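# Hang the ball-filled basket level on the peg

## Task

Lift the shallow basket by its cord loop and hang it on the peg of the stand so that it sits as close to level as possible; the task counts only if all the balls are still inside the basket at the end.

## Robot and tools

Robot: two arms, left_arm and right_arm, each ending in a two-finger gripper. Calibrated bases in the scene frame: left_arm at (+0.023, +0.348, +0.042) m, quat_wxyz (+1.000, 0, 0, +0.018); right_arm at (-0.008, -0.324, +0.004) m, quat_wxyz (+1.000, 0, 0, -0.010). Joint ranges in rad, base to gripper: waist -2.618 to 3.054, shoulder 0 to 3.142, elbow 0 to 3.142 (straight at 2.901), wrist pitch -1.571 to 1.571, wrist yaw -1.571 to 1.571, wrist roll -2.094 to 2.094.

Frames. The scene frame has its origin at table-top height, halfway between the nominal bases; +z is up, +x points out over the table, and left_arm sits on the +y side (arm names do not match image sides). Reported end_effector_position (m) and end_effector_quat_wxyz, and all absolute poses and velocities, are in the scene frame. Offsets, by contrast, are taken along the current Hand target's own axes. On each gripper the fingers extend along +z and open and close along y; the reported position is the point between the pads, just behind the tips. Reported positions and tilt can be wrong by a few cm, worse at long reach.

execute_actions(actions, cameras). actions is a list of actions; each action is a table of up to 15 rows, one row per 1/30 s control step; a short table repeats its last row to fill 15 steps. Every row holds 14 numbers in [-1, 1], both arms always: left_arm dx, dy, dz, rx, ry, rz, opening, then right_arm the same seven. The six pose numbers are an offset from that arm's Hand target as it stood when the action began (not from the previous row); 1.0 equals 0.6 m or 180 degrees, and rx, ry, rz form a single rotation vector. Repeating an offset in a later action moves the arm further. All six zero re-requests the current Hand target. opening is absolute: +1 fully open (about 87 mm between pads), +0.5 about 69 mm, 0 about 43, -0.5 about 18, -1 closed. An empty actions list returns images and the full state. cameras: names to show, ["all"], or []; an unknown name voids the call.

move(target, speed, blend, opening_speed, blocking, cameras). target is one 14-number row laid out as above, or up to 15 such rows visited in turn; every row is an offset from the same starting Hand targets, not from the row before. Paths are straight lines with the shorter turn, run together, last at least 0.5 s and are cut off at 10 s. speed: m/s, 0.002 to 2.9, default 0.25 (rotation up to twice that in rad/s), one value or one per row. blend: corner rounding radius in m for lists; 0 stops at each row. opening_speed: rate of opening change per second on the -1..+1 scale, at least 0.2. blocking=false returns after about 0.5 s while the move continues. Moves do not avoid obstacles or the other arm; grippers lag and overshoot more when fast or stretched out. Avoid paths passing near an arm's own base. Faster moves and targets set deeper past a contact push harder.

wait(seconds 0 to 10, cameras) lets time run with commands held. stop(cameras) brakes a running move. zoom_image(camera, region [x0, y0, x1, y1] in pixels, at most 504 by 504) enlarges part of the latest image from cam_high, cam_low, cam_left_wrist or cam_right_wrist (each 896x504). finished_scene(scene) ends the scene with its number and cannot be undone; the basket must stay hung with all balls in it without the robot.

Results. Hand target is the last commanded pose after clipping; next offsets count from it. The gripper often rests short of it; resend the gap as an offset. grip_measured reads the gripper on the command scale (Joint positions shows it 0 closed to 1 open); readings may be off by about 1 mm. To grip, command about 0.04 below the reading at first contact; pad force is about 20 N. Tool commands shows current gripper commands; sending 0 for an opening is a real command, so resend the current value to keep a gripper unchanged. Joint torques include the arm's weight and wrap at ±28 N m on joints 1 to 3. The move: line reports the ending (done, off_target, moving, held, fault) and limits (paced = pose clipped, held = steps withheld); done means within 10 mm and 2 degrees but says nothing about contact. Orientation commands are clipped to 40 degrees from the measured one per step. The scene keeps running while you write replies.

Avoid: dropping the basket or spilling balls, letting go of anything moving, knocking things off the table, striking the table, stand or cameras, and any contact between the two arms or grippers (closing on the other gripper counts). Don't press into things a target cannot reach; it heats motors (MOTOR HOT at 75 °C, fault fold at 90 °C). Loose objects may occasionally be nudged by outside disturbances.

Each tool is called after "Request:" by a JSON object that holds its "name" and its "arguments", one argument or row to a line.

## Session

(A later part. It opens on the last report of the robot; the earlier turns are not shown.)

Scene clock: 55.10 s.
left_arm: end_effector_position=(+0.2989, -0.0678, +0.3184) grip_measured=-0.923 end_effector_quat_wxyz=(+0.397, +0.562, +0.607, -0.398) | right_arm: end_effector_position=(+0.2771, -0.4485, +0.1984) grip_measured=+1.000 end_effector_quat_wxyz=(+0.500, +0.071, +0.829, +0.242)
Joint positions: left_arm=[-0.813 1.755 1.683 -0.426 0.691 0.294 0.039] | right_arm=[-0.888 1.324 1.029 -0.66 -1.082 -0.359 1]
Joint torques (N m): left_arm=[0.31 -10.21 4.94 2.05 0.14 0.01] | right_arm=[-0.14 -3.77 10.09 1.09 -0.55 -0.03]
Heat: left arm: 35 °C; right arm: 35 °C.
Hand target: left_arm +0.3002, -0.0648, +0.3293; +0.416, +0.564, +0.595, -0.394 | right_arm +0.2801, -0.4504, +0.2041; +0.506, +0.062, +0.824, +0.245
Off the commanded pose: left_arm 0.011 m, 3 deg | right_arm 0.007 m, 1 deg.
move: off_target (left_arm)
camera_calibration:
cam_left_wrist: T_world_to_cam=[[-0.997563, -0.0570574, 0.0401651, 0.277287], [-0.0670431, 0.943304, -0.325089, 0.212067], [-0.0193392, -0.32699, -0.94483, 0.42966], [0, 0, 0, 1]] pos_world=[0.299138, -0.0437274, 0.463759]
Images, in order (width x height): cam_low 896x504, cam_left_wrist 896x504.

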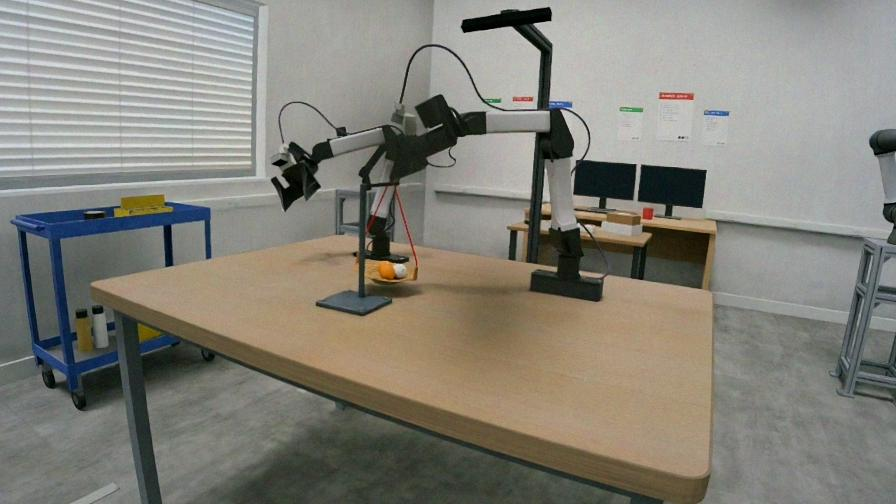

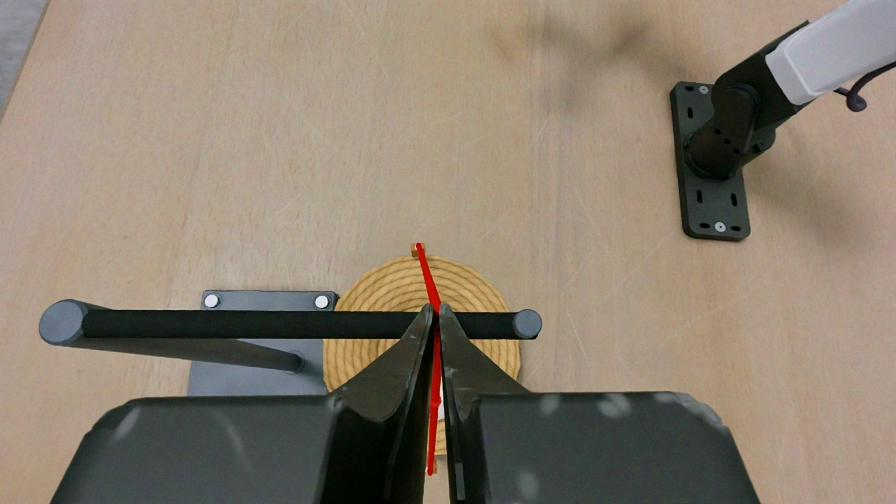

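Request:
{"name": "move", "arguments": {
  "target": [0,0,0,0,0,0,-0.5,0,0,0,0,0,0,1],
  "speed": 0.02,
  "opening_speed": 0.2,
  "cameras": ["cam_low","cam_left_wrist"]
}}

Request:
{"name": "zoom_image", "arguments": {
  "camera": "cam_low",
  "region": [340, 170, 440, 290]
}}

Request:
{"name": "zoom_image", "arguments": {
  "camera": "cam_left_wrist",
  "region": [300, 220, 580, 500]
}}

Scene clock: 57.97 s.
left_arm: end_effector_position=(+0.2991, -0.0682, +0.3178) grip_measured=-0.500 end_effector_quat_wxyz=(+0.398, +0.562, +0.606, -0.398) | right_arm: end_effector_position=(+0.2771, -0.4485, +0.1984) grip_measured=+1.000 end_effector_quat_wxyz=(+0.500, +0.071, +0.829, +0.242)
Joint positions: left_arm=[-0.813 1.755 1.68 -0.42 0.692 0.294 0.25] | right_arm=[-0.888 1.324 1.029 -0.66 -1.082 -0.359 1]
Joint torques (N m): left_arm=[0.25 -10.15 5.29 2.02 0.17 0.02] | right_arm=[-0.14 -3.74 10.06 1.09 -0.55 -0.02]
Heat: left arm: 35 °C; right arm: 35 °C.
Hand target: left_arm +0.3002, -0.0648, +0.3293; +0.416, +0.564, +0.595, -0.394 | right_arm +0.2801, -0.4504, +0.2041; +0.506, +0.062, +0.824, +0.245
Off the commanded pose: left_arm 0.012 m, 3 deg | right_arm 0.007 m, 1 deg.
move: off_target (left_arm)
camera_calibration:
cam_left_wrist: T_world_to_cam=[[-0.997654, -0.0560477, 0.039308, 0.277773], [-0.0658417, 0.942801, -0.326789, 0.212369], [-0.0187438, -0.328611, -0.944279, 0.428557], [0, 0, 0, 1]] pos_world=[0.299137, -0.0438245, 0.463158]
Images, in order (width x height): cam_low 896x504, cam_left_wrist 896x504.

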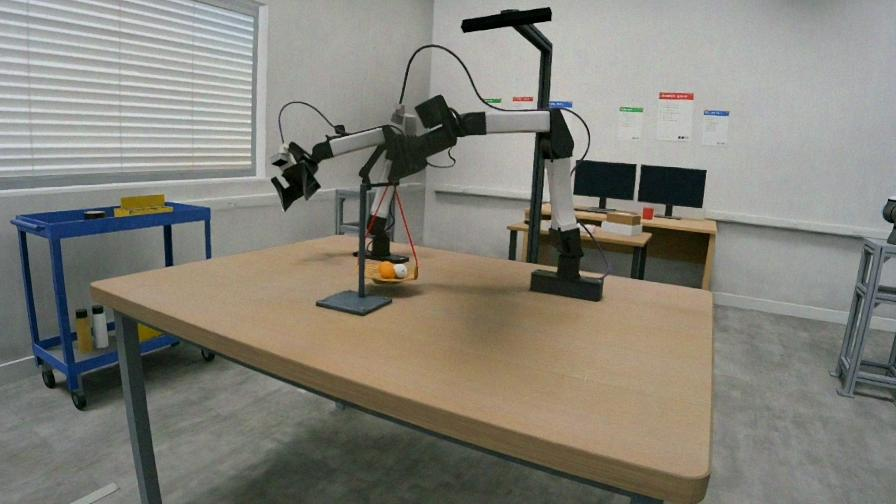

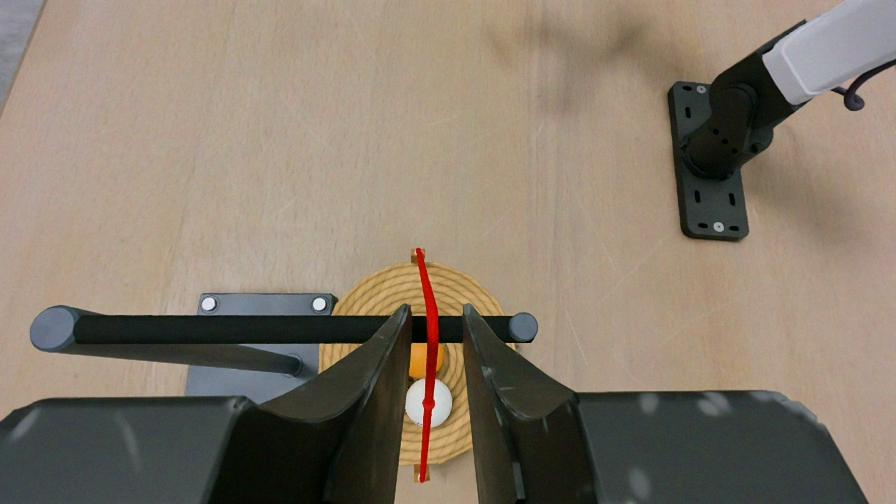

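Scaled by 4.200 from the camera's 896x504 image, which has a finer 1280x720 frame.

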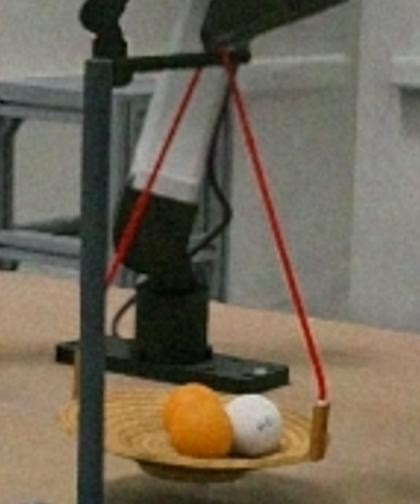

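Scaled by 1.800 from the camera's 896x504 image, which has a finer 1280x720 frame.

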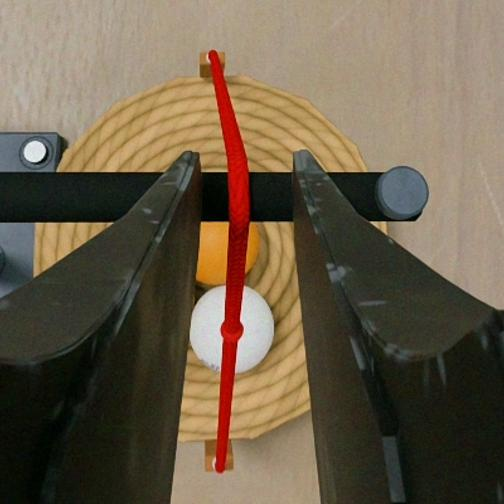

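Request:
{"name": "move", "arguments": {
  "target": [
    [-0.094,0,-0.0342,0,0,0,-0.5,0,0,0,0,0,0,1],
    [-0.0685,0.0087,-0.202,0,0,0,-0.5,0,0,0,0,0,0,1]
  ],
  "speed": [0.05,0.1],
  "blend": [0.01,0],
  "cameras": ["cam_high","cam_low","cam_left_wrist","cam_right_wrist"]
}}

Request:
{"name": "zoom_image", "arguments": {
  "camera": "cam_low",
  "region": [340, 170, 440, 290]
}}

Request:
{"name": "zoom_image", "arguments": {
  "camera": "cam_high",
  "region": [410, 250, 550, 380]
}}

Scene clock: 61.33 s.
left_arm: end_effector_position=(+0.3066, +0.0301, +0.3969) grip_measured=-0.500 end_effector_quat_wxyz=(+0.403, +0.558, +0.608, -0.395) | right_arm: end_effector_position=(+0.2771, -0.4485, +0.1984) grip_measured=+1.000 end_effector_quat_wxyz=(+0.500, +0.071, +0.829, +0.242)
Joint positions: left_arm=[-0.584 1.664 1.935 -0.875 0.876 0.453 0.25] | right_arm=[-0.888 1.324 1.029 -0.66 -1.082 -0.359 1]
Joint torques (N m): left_arm=[0.2 -9.13 5.16 1.66 0.33 0.07] | right_arm=[-0.18 -3.77 10.09 1.09 -0.55 -0.03]
Heat: left arm: 35 °C; right arm: 35 °C.
Hand target: left_arm +0.3000, +0.0351, +0.4095; +0.416, +0.564, +0.595, -0.394 | right_arm +0.2801, -0.4504, +0.2041; +0.506, +0.062, +0.824, +0.245
Off the commanded pose: left_arm 0.015 m, 2 deg | right_arm 0.007 m, 1 deg.
move: off_target (left_arm)
camera_calibration:
cam_left_wrist: T_world_to_cam=[[-0.996968, -0.0689808, 0.0360037, 0.289163], [-0.0770139, 0.940843, -0.329973, 0.150919], [-0.011112, -0.331746, -0.943303, 0.532986], [0, 0, 0, 1]] pos_world=[0.305831, 0.0547711, 0.542156]
cam_right_wrist: T_world_to_cam=[[0.125842, -0.875004, -0.467473, -0.337038], [-0.974699, -0.0213055, -0.222506, 0.324737], [0.184734, 0.483646, -0.855547, 0.478908], [0, 0, 0, 1]] pos_world=[0.270464, -0.519612, 0.324428]

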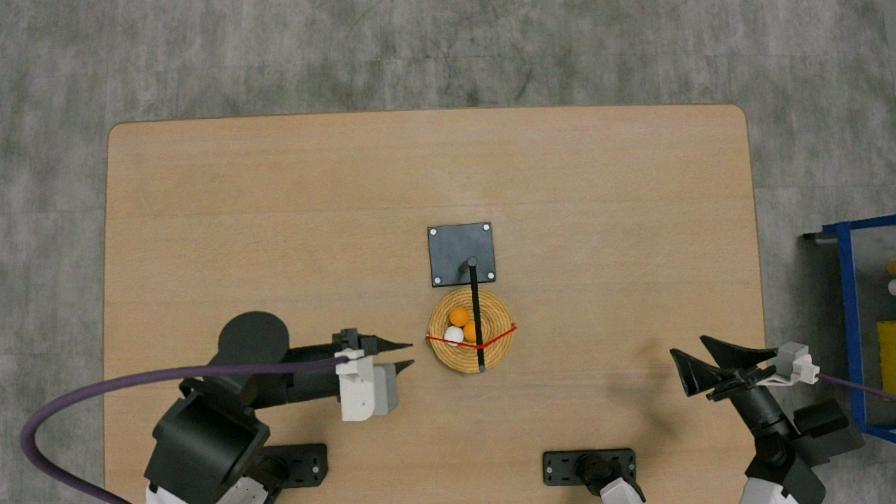

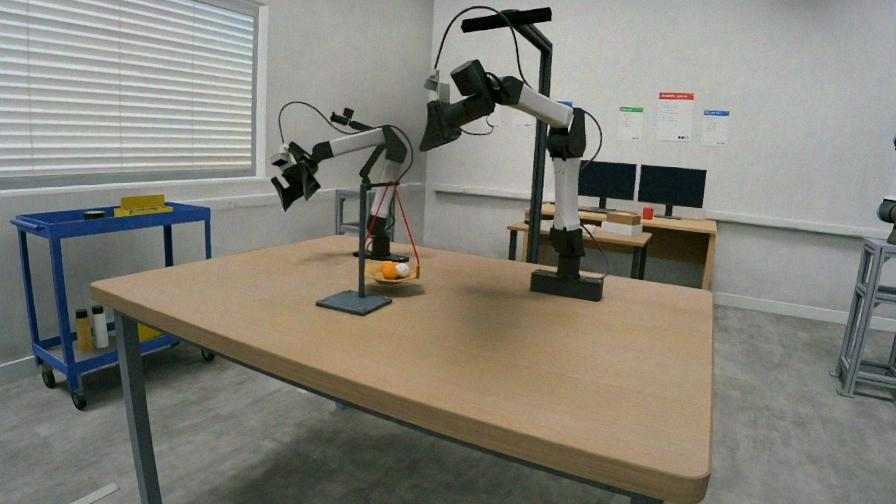

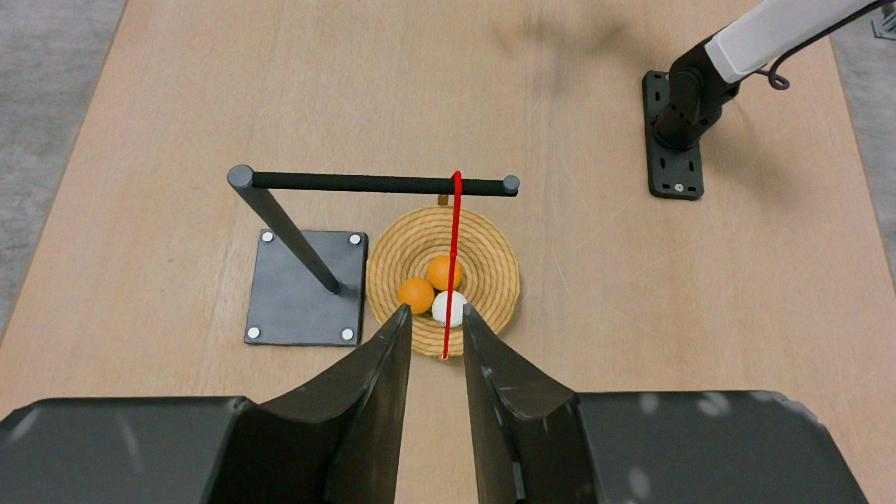

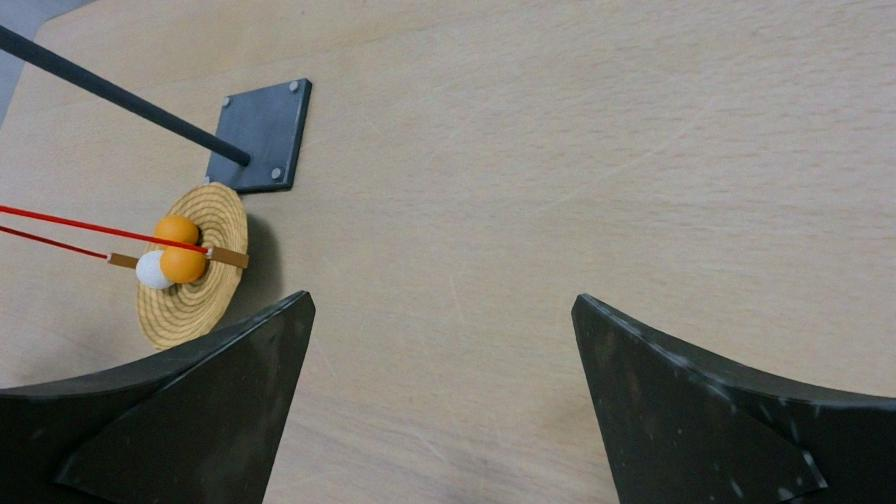

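Scaled by 4.200 from the camera's 896x504 image, which has a finer 1280x720 frame.

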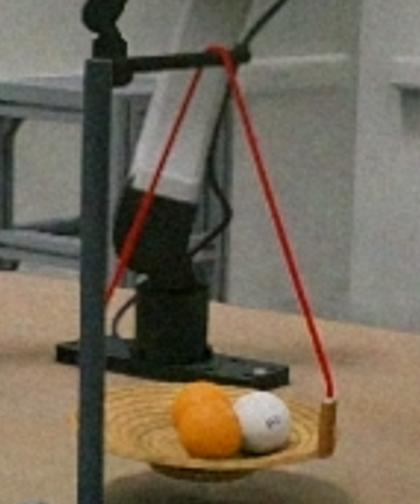

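Scaled by 3.600 from the camera's 896x504 image, which has a finer 1280x720 frame.

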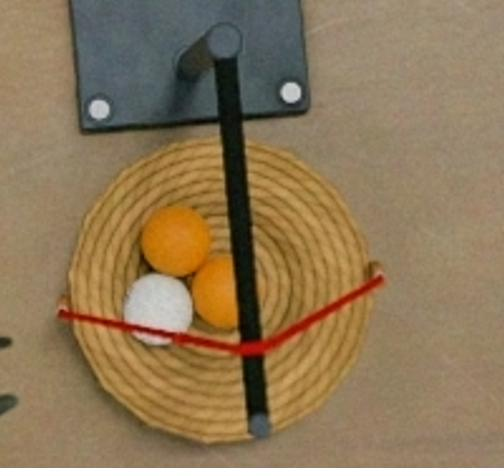

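Request:
{"name": "execute_actions", "arguments": {
  "actions": [],
  "cameras": ["cam_low","cam_high"]
}}

Request:
{"name": "zoom_image", "arguments": {
  "camera": "cam_low",
  "region": [300, 150, 650, 400]
}}

Scene clock: 62.17 s.
left_arm: end_effector_position=(+0.3065, +0.0301, +0.3969) grip_measured=-0.500 end_effector_quat_wxyz=(+0.402, +0.558, +0.608, -0.396) | right_arm: end_effector_position=(+0.2771, -0.4485, +0.1984) grip_measured=+1.000 end_effector_quat_wxyz=(+0.500, +0.071, +0.829, +0.242)
Joint positions: left_arm=[-0.584 1.664 1.935 -0.875 0.877 0.453 0.25] | right_arm=[-0.888 1.324 1.029 -0.66 -1.082 -0.359 1]
Joint velocities: within noise
Joint torques (N m): left_arm=[0.29 -9.03 5.24 1.67 0.37 0.03] | right_arm=[-0.16 -3.75 10.09 1.09 -0.55 -0.02]
Heat: left arm: 35 °C; right arm: 35 °C.
Hand target: left_arm +0.3000, +0.0350, +0.4095; +0.416, +0.564, +0.595, -0.394 | right_arm +0.2801, -0.4504, +0.2041; +0.506, +0.062, +0.824, +0.245
Tool commands: left_gripper/opening=-0.5 right_gripper/opening=+1.0
Off the commanded pose: left_arm 0.015 m, 2 deg | right_arm 0.007 m, 1 deg.
Images, in order (width x height): cam_high 896x504, cam_low 896x504.

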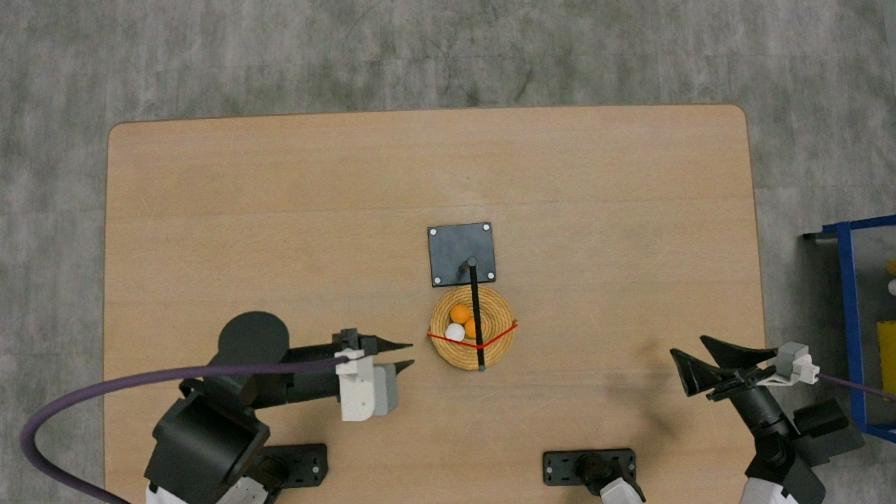

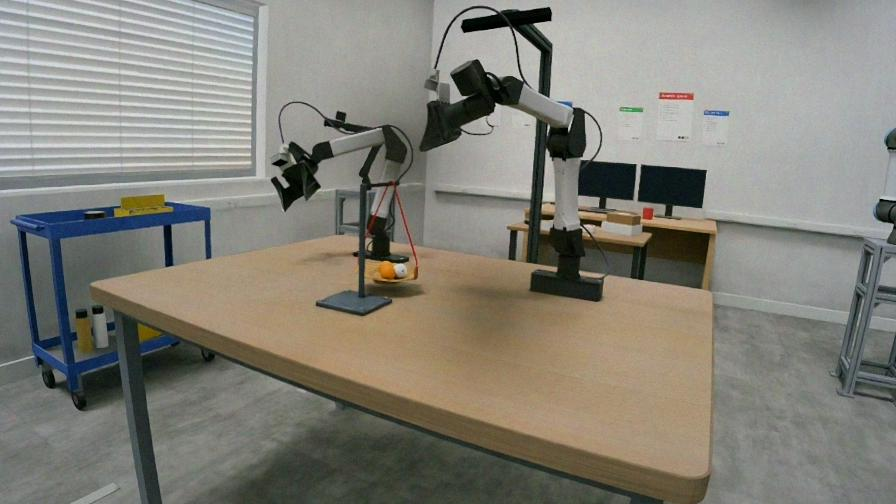

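Scaled by 1.440 from the camera's 896x504 image, which has a finer 1280x720 frame.

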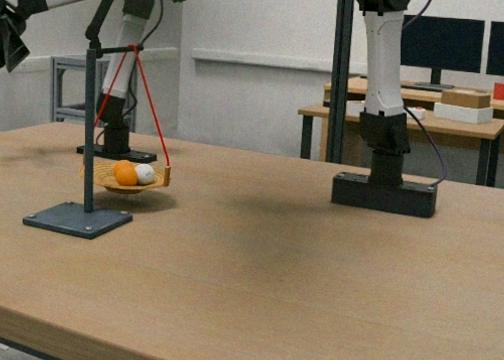

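Request:
{"name": "zoom_image", "arguments": {
  "camera": "cam_low",
  "region": [340, 170, 440, 300]
}}

Request:
{"name": "zoom_image", "arguments": {
  "camera": "cam_high",
  "region": [410, 260, 540, 390]
}}

Scaled by 3.877 from the camera's 896x504 image, which has a finer 1280x720 frame.

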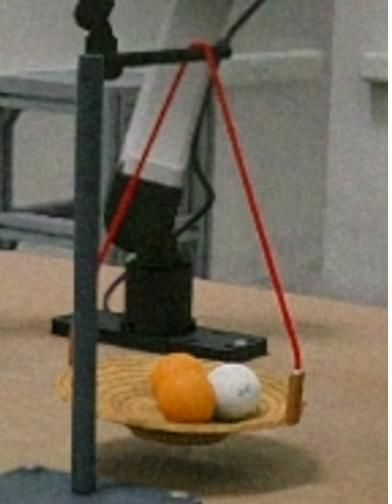

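Scaled by 3.877 from the camera's 896x504 image, which has a finer 1280x720 frame.

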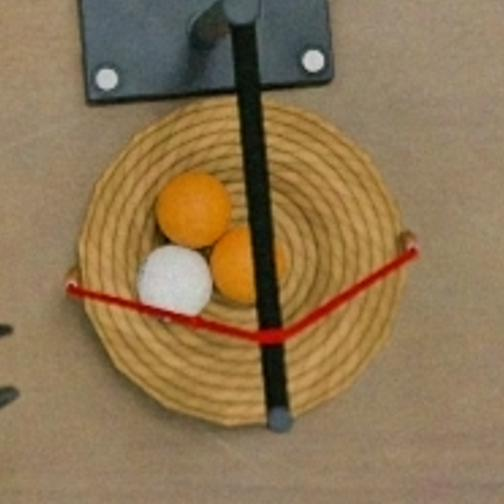

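Request:
{"name": "zoom_image", "arguments": {
  "camera": "cam_low",
  "region": [350, 250, 426, 290]
}}

Request:
{"name": "zoom_image", "arguments": {
  "camera": "cam_low",
  "region": [350, 225, 390, 275]
}}

Scaled by 6.632 from the camera's 896x504 image, which has a finer 1280x720 frame.

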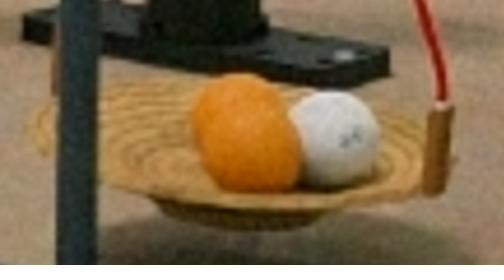

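Scaled by 10.080 from the camera's 896x504 image, which has a finer 1280x720 frame.

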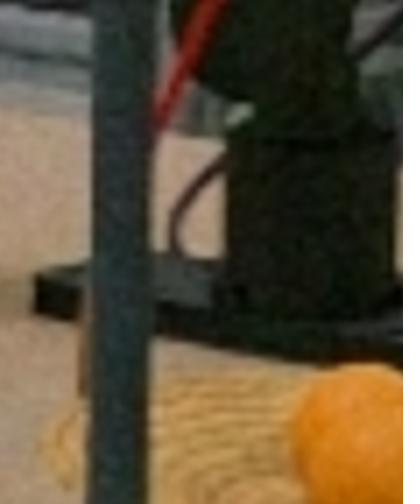

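Request:
{"name": "move", "arguments": {
  "target": [-0.0256,-0.0087,0.1678,0,0,0,-0.5,0,0,0,0,0,0,1],
  "speed": 0.1,
  "cameras": ["cam_high","cam_left_wrist"]
}}

Request:
{"name": "zoom_image", "arguments": {
  "camera": "cam_left_wrist",
  "region": [300, 200, 600, 400]
}}

Request:
{"name": "zoom_image", "arguments": {
  "camera": "cam_high",
  "region": [410, 290, 540, 390]
}}

Scene clock: 65.00 s.
left_arm: end_effector_position=(+0.2958, -0.0593, +0.3812) grip_measured=-0.500 end_effector_quat_wxyz=(+0.403, +0.567, +0.601, -0.394) | right_arm: end_effector_position=(+0.2771, -0.4485, +0.1984) grip_measured=+1.000 end_effector_quat_wxyz=(+0.500, +0.071, +0.829, +0.242)
Joint positions: left_arm=[-0.804 1.797 1.995 -0.694 0.696 0.316 0.25] | right_arm=[-0.888 1.324 1.029 -0.66 -1.082 -0.359 1]
Joint torques (N m): left_arm=[-0.44 -7.19 7.46 2.09 0.17 -0.26] | right_arm=[-0.17 -3.77 10.07 1.08 -0.55 -0.03]
Heat: left arm: 35 °C; right arm: 35 °C.
Hand target: left_arm +0.3002, -0.0649, +0.3893; +0.416, +0.564, +0.595, -0.394 | right_arm +0.2801, -0.4504, +0.2041; +0.506, +0.062, +0.824, +0.245
Off the commanded pose: left_arm 0.011 m, 2 deg | right_arm 0.007 m, 1 deg.
move: off_target (left_arm)
camera_calibration:
cam_left_wrist: T_world_to_cam=[[-0.998416, -0.0522721, 0.020805, 0.280064], [-0.056206, 0.942978, -0.328075, 0.222224], [-0.00246949, -0.328724, -0.944423, 0.486399], [0, 0, 0, 1]] pos_world=[0.293312, -0.0350217, 0.526446]
Images, in order (width x height): cam_high 896x504, cam_left_wrist 896x504.

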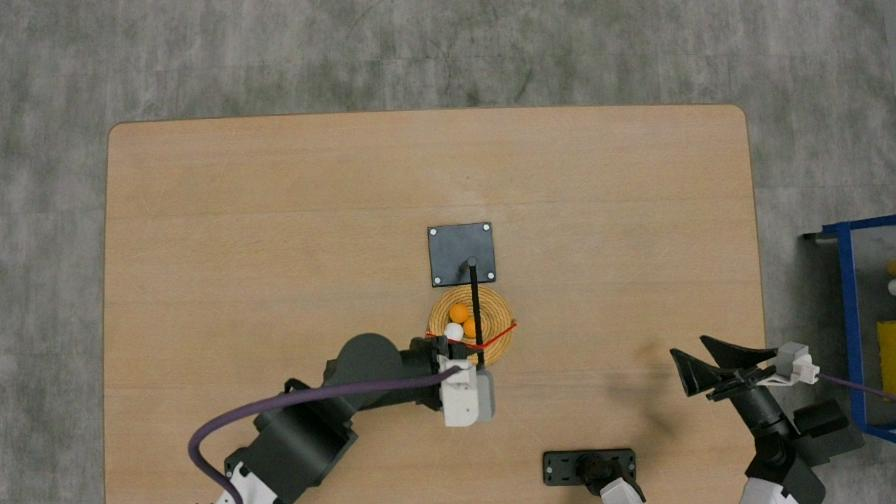

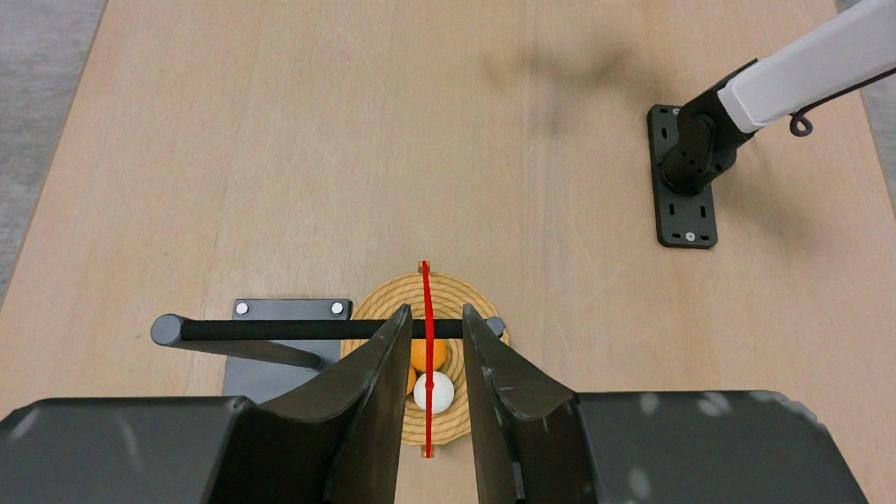

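Scaled by 1.680 from the camera's 896x504 image, which has a finer 1280x720 frame.

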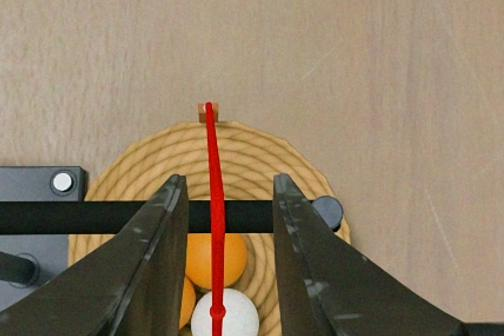

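Scaled by 3.877 from the camera's 896x504 image, which has a finer 1280x720 frame.

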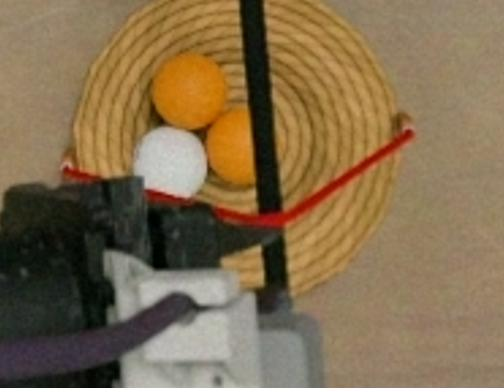

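Request:
{"name": "move", "arguments": {
  "target": [0.0861,0,0.0314,0,0,0,-0.5,0,0,0,0,0,0,1],
  "speed": 0.04,
  "cameras": ["cam_low","cam_left_wrist"]
}}

Request:
{"name": "zoom_image", "arguments": {
  "camera": "cam_left_wrist",
  "region": [340, 220, 540, 360]
}}

Request:
{"name": "zoom_image", "arguments": {
  "camera": "cam_low",
  "region": [340, 150, 460, 300]
}}

Scene clock: 67.00 s.
left_arm: end_effector_position=(+0.3028, -0.0661, +0.3178) grip_measured=-0.500 end_effector_quat_wxyz=(+0.396, +0.566, +0.607, -0.394) | right_arm: end_effector_position=(+0.2771, -0.4485, +0.1984) grip_measured=+1.000 end_effector_quat_wxyz=(+0.500, +0.071, +0.829, +0.242)
Joint positions: left_arm=[-0.804 1.767 1.705 -0.451 0.696 0.314 0.25] | right_arm=[-0.888 1.324 1.029 -0.66 -1.082 -0.359 1]
Joint torques (N m): left_arm=[-0.54 -11.1 5.15 2.09 0.13 -0.24] | right_arm=[-0.18 -3.75 10.07 1.08 -0.55 -0.02]
Heat: left arm: 35 °C; right arm: 35 °C.
Hand target: left_arm +0.3002, -0.0649, +0.3344; +0.416, +0.564, +0.595, -0.394 | right_arm +0.2801, -0.4504, +0.2041; +0.506, +0.062, +0.824, +0.245
Off the commanded pose: left_arm 0.017 m, 3 deg | right_arm 0.007 m, 1 deg.
move: off_target (left_arm)
camera_calibration:
cam_left_wrist: T_world_to_cam=[[-0.997977, -0.0537297, 0.0339732, 0.283544], [-0.0617365, 0.946591, -0.316472, 0.206416], [-0.0151548, -0.317929, -0.947993, 0.430029], [0, 0, 0, 1]] pos_world=[0.302231, -0.0434379, 0.463356]
Images, in order (width x height): cam_low 896x504, cam_left_wrist 896x504.

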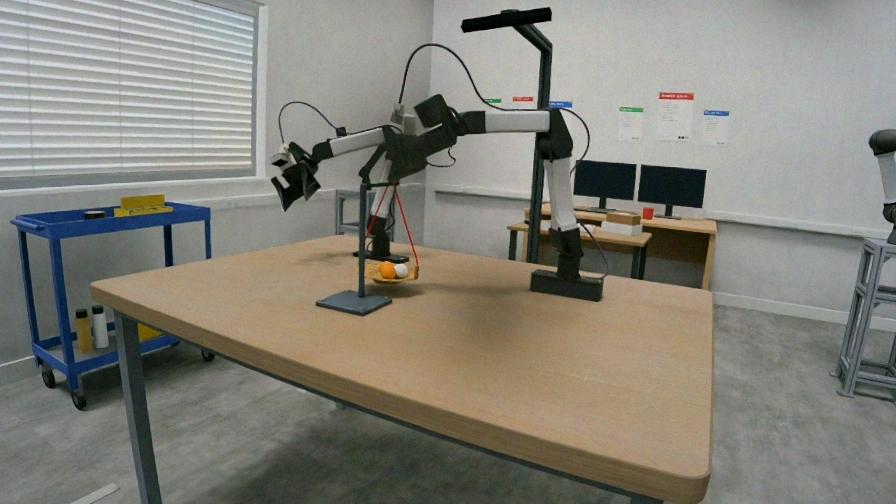

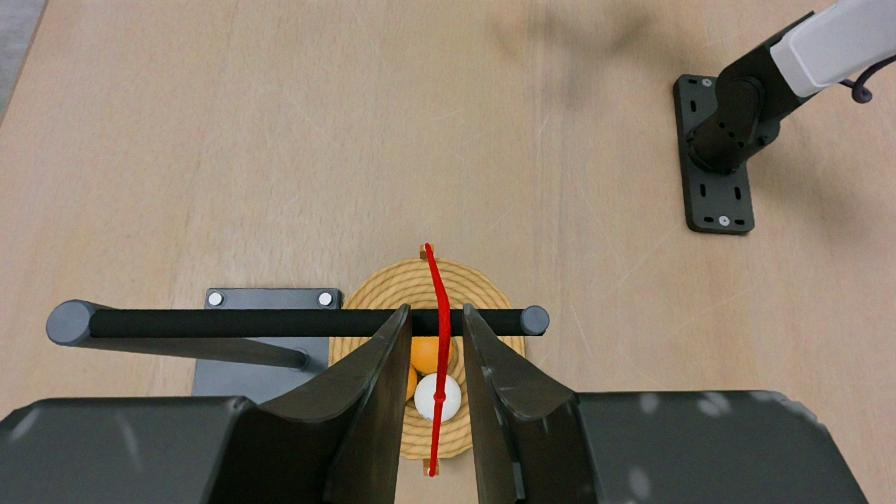

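Scaled by 2.520 from the camera's 896x504 image, which has a finer 1280x720 frame.

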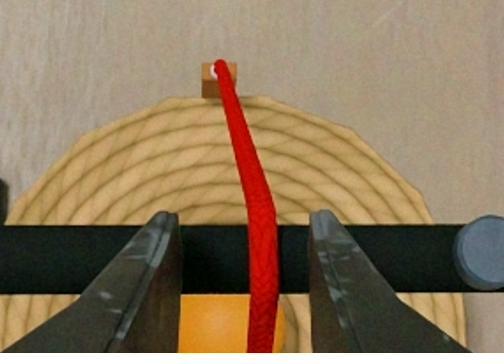

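Scaled by 3.360 from the camera's 896x504 image, which has a finer 1280x720 frame.

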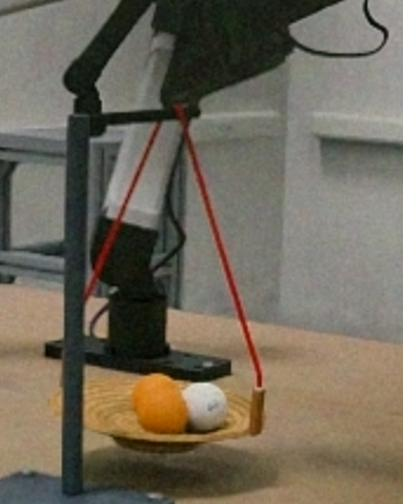

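Request:
{"name": "move", "arguments": {
  "target": [0,0,0,0,0,0,-1,0,0,0,0,0,0,1],
  "speed": 0.04,
  "opening_speed": 0.7
}}

Request:
{"name": "move", "arguments": {
  "target": [-0.0392,0,-0.0143,0,0,0,-1,0,0,0,0,0,0,1],
  "speed": 0.03,
  "cameras": ["cam_low","cam_left_wrist"]
}}

Request:
{"name": "zoom_image", "arguments": {
  "camera": "cam_left_wrist",
  "region": [340, 220, 540, 360]
}}

Request:
{"name": "zoom_image", "arguments": {
  "camera": "cam_low",
  "region": [340, 150, 460, 300]
}}

Scene clock: 68.20 s.
left_arm: end_effector_position=(+0.3022, -0.0666, +0.3181) grip_measured=-0.928 end_effector_quat_wxyz=(+0.396, +0.566, +0.605, -0.396) | right_arm: end_effector_position=(+0.2771, -0.4485, +0.1984) grip_measured=+1.000 end_effector_quat_wxyz=(+0.500, +0.071, +0.829, +0.242)
Joint positions: left_arm=[-0.804 1.767 1.704 -0.447 0.701 0.311 0.036] | right_arm=[-0.888 1.324 1.029 -0.66 -1.082 -0.359 1]
Joint torques (N m): left_arm=[-0.4 -10.97 5.26 2.04 0.08 -0.2] | right_arm=[-0.17 -3.75 10.07 1.09 -0.55 -0.03]
Heat: left arm: 35 °C; right arm: 36 °C.
Hand target: left_arm +0.3002, -0.0649, +0.3343; +0.416, +0.564, +0.595, -0.394 | right_arm +0.2801, -0.4504, +0.2041; +0.506, +0.062, +0.824, +0.245
Off the commanded pose: left_arm 0.016 m, 3 deg | right_arm 0.007 m, 1 deg.
move: off_target (left_arm)

Scene clock: 69.67 s.
left_arm: end_effector_position=(+0.2993, -0.0613, +0.3382) grip_measured=-0.928 end_effector_quat_wxyz=(+0.393, +0.564, +0.612, -0.392) | right_arm: end_effector_position=(+0.2771, -0.4485, +0.1984) grip_measured=+1.000 end_effector_quat_wxyz=(+0.500, +0.071, +0.829, +0.242)
Joint positions: left_arm=[-0.804 1.767 1.796 -0.551 0.689 0.311 0.036] | right_arm=[-0.888 1.324 1.029 -0.66 -1.082 -0.359 1]
Joint torques (N m): left_arm=[-0.47 -9.05 7.98 2.02 0.22 -0.19] | right_arm=[-0.16 -3.77 10.09 1.08 -0.54 -0.03]
Heat: left arm: 35 °C; right arm: 36 °C.
Hand target: left_arm +0.3002, -0.0649, +0.3594; +0.416, +0.564, +0.595, -0.394 | right_arm +0.2801, -0.4504, +0.2041; +0.506, +0.062, +0.824, +0.245
Off the commanded pose: left_arm 0.021 m, 3 deg | right_arm 0.007 m, 1 deg.
move: off_target (left_arm)
camera_calibration:
cam_left_wrist: T_world_to_cam=[[-0.997286, -0.0615901, 0.0403437, 0.276741], [-0.0710445, 0.948834, -0.307679, 0.208096], [-0.0193295, -0.30971, -0.950635, 0.453486], [0, 0, 0, 1]] pos_world=[0.29954, -0.0399549, 0.483961]
Images, in order (width x height): cam_low 896x504, cam_left_wrist 896x504.

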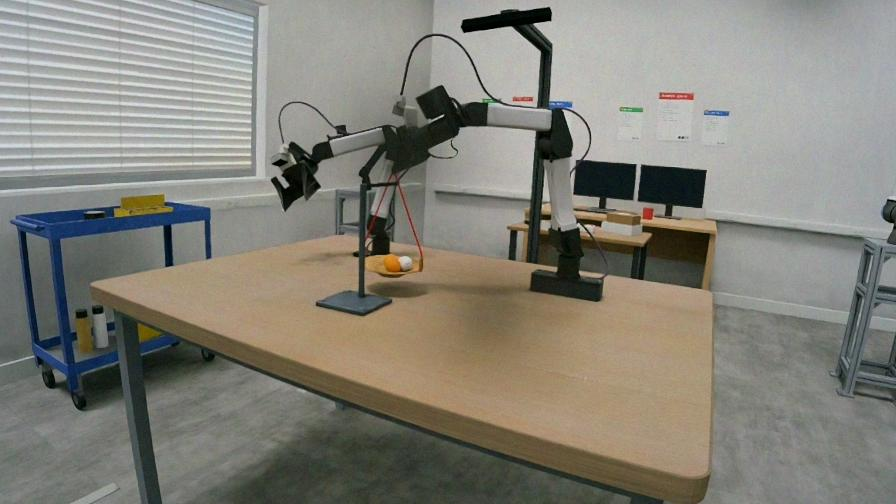

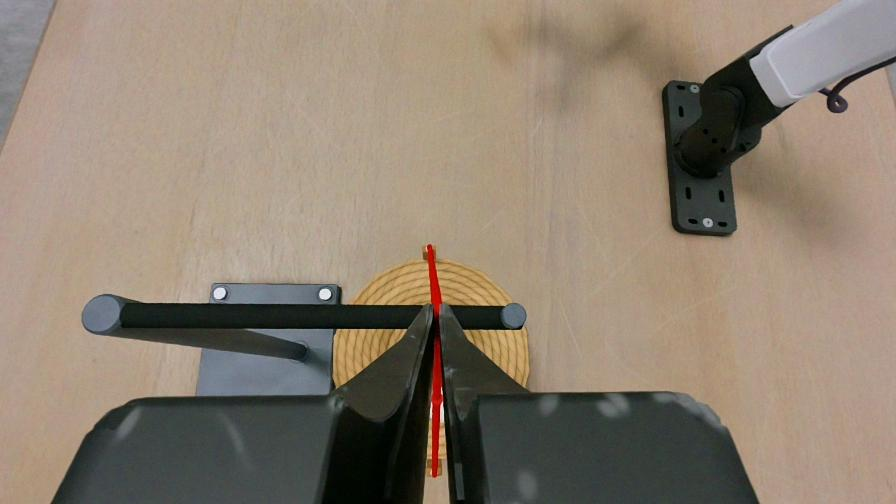

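Scaled by 2.520 from the camera's 896x504 image, which has a finer 1280x720 frame.

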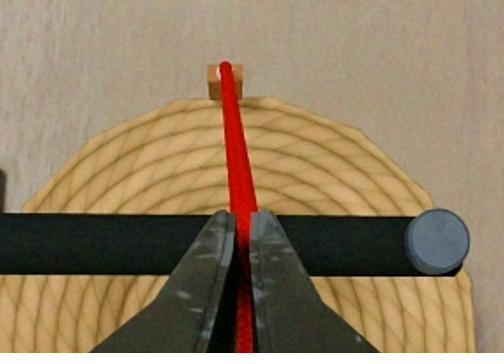

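Scaled by 3.360 from the camera's 896x504 image, which has a finer 1280x720 frame.

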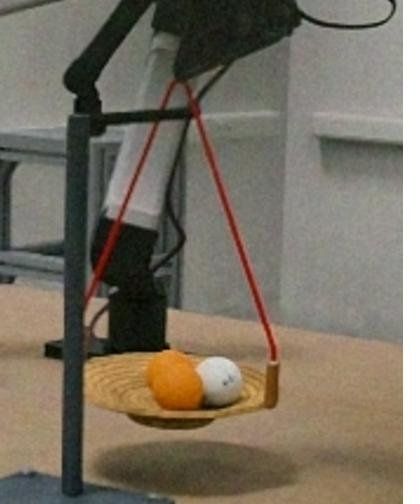

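Request:
{"name": "move", "arguments": {
  "target": [-0.0034,-0.0005,0.0094,0,0,0,-1,0,0,0,0,0,0,1],
  "speed": 0.03
}}

Scene clock: 70.57 s.
left_arm: end_effector_position=(+0.2985, -0.0639, +0.3450) grip_measured=-0.928 end_effector_quat_wxyz=(+0.400, +0.565, +0.607, -0.390) | right_arm: end_effector_position=(+0.2771, -0.4485, +0.1984) grip_measured=+1.000 end_effector_quat_wxyz=(+0.500, +0.071, +0.829, +0.242)
Joint positions: left_arm=[-0.812 1.767 1.814 -0.552 0.68 0.31 0.036] | right_arm=[-0.888 1.324 1.029 -0.66 -1.082 -0.359 1]
Joint torques (N m): left_arm=[-0.73 -7.71 8.24 2.07 0.17 -0.28] | right_arm=[-0.16 -3.78 10.09 1.08 -0.55 -0.02]
Heat: left arm: 35 °C; right arm: 36 °C.
Hand target: left_arm +0.3002, -0.0709, +0.3594; +0.416, +0.564, +0.595, -0.394 | right_arm +0.2801, -0.4504, +0.2041; +0.506, +0.062, +0.824, +0.245
Off the commanded pose: left_arm 0.016 m, 2 deg | right_arm 0.007 m, 1 deg.
move: off_target (left_arm)

Request:
{"name": "move", "arguments": {
  "target": [0.0402,-0.0001,0.0163,0,0,0,-1,0,0,0,0,0,0,1],
  "speed": 0.025,
  "cameras": ["cam_low","cam_left_wrist"]
}}

Request:
{"name": "zoom_image", "arguments": {
  "camera": "cam_left_wrist",
  "region": [340, 220, 540, 360]
}}

Request:
{"name": "zoom_image", "arguments": {
  "camera": "cam_low",
  "region": [340, 150, 460, 300]
}}

Scene clock: 72.23 s.
left_arm: end_effector_position=(+0.3019, -0.0671, +0.3190) grip_measured=-0.928 end_effector_quat_wxyz=(+0.396, +0.564, +0.611, -0.390) | right_arm: end_effector_position=(+0.2771, -0.4485, +0.1984) grip_measured=+1.000 end_effector_quat_wxyz=(+0.500, +0.071, +0.829, +0.242)
Joint positions: left_arm=[-0.812 1.767 1.714 -0.461 0.678 0.309 0.036] | right_arm=[-0.888 1.324 1.029 -0.66 -1.082 -0.359 1]
Joint torques (N m): left_arm=[-0.88 -9.69 5.65 2.24 0.22 -0.25] | right_arm=[-0.18 -3.75 10.09 1.08 -0.55 -0.03]
Heat: left arm: 35 °C; right arm: 36 °C.
Hand target: left_arm +0.3002, -0.0718, +0.3333; +0.416, +0.564, +0.595, -0.394 | right_arm +0.2801, -0.4504, +0.2041; +0.506, +0.062, +0.824, +0.245
Off the commanded pose: left_arm 0.015 m, 3 deg | right_arm 0.007 m, 1 deg.
move: off_target (left_arm)
camera_calibration:
cam_left_wrist: T_world_to_cam=[[-0.997412, -0.0637146, 0.0333146, 0.281875], [-0.0709187, 0.948071, -0.310051, 0.208509], [-0.0118299, -0.311611, -0.950136, 0.430884], [0, 0, 0, 1]] pos_world=[0.30103, -0.0454536, 0.464656]
Images, in order (width x height): cam_low 896x504, cam_left_wrist 896x504.

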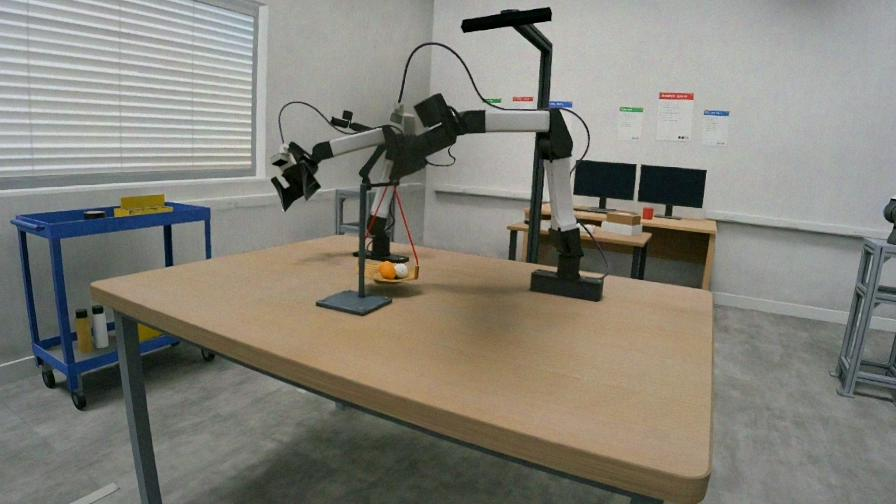

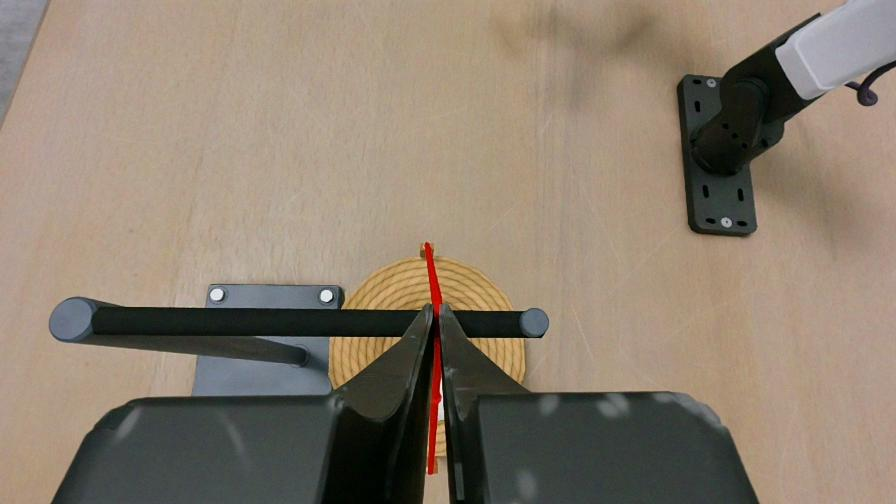

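Scaled by 2.520 from the camera's 896x504 image, which has a finer 1280x720 frame.

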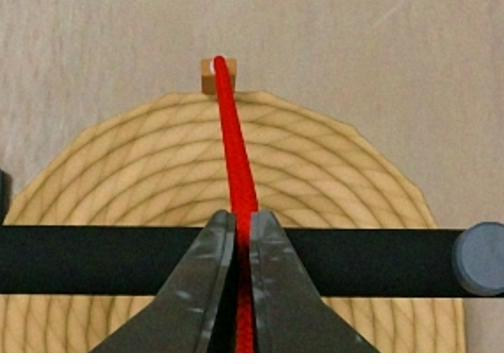

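Scaled by 3.360 from the camera's 896x504 image, which has a finer 1280x720 frame.

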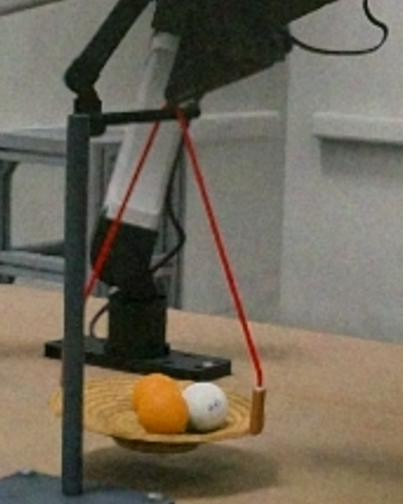

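Request:
{"name": "move", "arguments": {
  "target": [
    [-0.0313,0,-0.0114,0,0,0,-1,0,0,0,0,0,0,1],
    [-0.0358,-0.0007,0.0011,0,0,0,-1,0,0,0,0,0,0,1],
    [-0.0046,-0.0007,0.0125,0,0,0,-1,0,0,0,0,0,0,1]
  ],
  "speed": 0.025,
  "cameras": ["cam_low","cam_left_wrist"]
}}

Request:
{"name": "zoom_image", "arguments": {
  "camera": "cam_left_wrist",
  "region": [340, 220, 540, 360]
}}

Request:
{"name": "zoom_image", "arguments": {
  "camera": "cam_low",
  "region": [340, 150, 460, 300]
}}

Scene clock: 75.57 s.
left_arm: end_effector_position=(+0.3003, -0.0748, +0.3208) grip_measured=-0.928 end_effector_quat_wxyz=(+0.396, +0.565, +0.610, -0.390) | right_arm: end_effector_position=(+0.2771, -0.4485, +0.1984) grip_measured=+1.000 end_effector_quat_wxyz=(+0.500, +0.071, +0.829, +0.242)
Joint positions: left_arm=[-0.829 1.784 1.74 -0.462 0.665 0.3 0.036] | right_arm=[-0.888 1.324 1.029 -0.66 -1.082 -0.359 1]
Joint torques (N m): left_arm=[-0.72 -9.33 5.49 2.3 0.19 -0.26] | right_arm=[-0.14 -3.75 10.07 1.09 -0.55 -0.03]
Heat: left arm: 35 °C; right arm: 36 °C.
Hand target: left_arm +0.3001, -0.0799, +0.3335; +0.416, +0.564, +0.594, -0.394 | right_arm +0.2801, -0.4504, +0.2041; +0.506, +0.062, +0.824, +0.245
Off the commanded pose: left_arm 0.014 m, 3 deg | right_arm 0.007 m, 1 deg.
move: off_target (left_arm)
camera_calibration:
cam_left_wrist: T_world_to_cam=[[-0.997601, -0.0617152, 0.0313624, 0.280606], [-0.0684204, 0.947942, -0.311005, 0.215832], [-0.010536, -0.312405, -0.949891, 0.42966], [0, 0, 0, 1]] pos_world=[0.299227, -0.0530512, 0.466455]
Images, in order (width x height): cam_low 896x504, cam_left_wrist 896x504.

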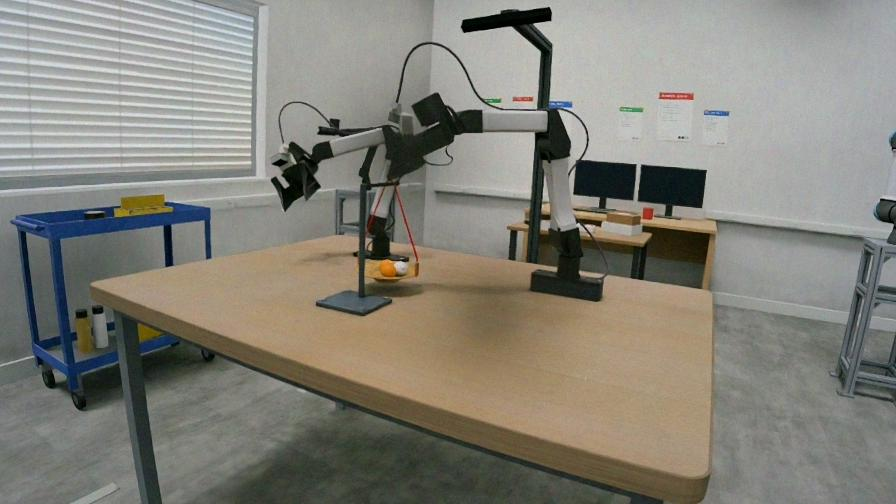

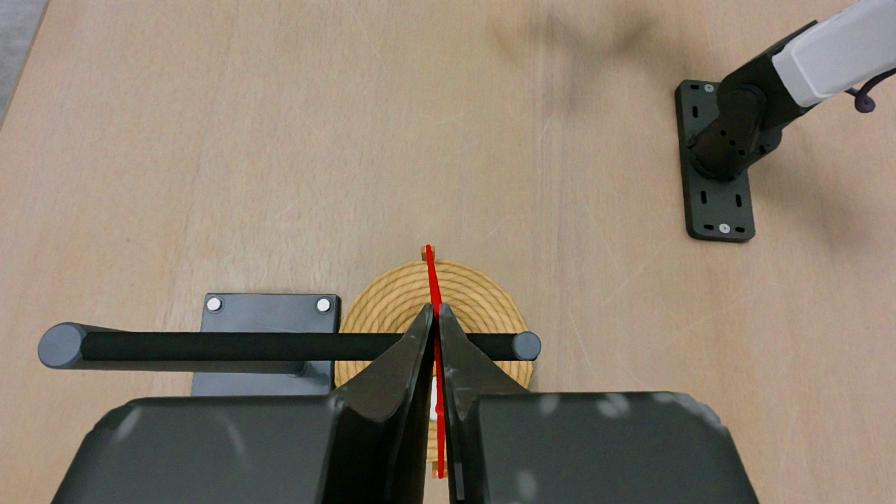

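Scaled by 2.520 from the camera's 896x504 image, which has a finer 1280x720 frame.

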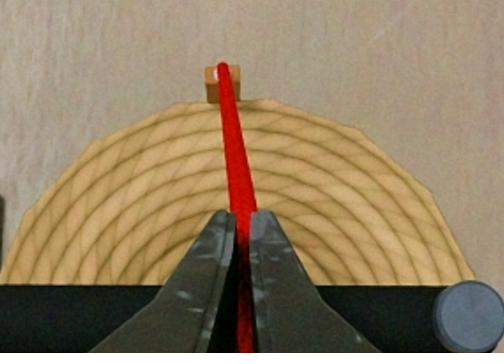

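Scaled by 3.360 from the camera's 896x504 image, which has a finer 1280x720 frame.

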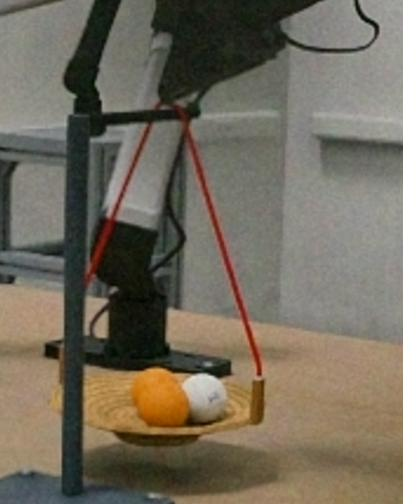

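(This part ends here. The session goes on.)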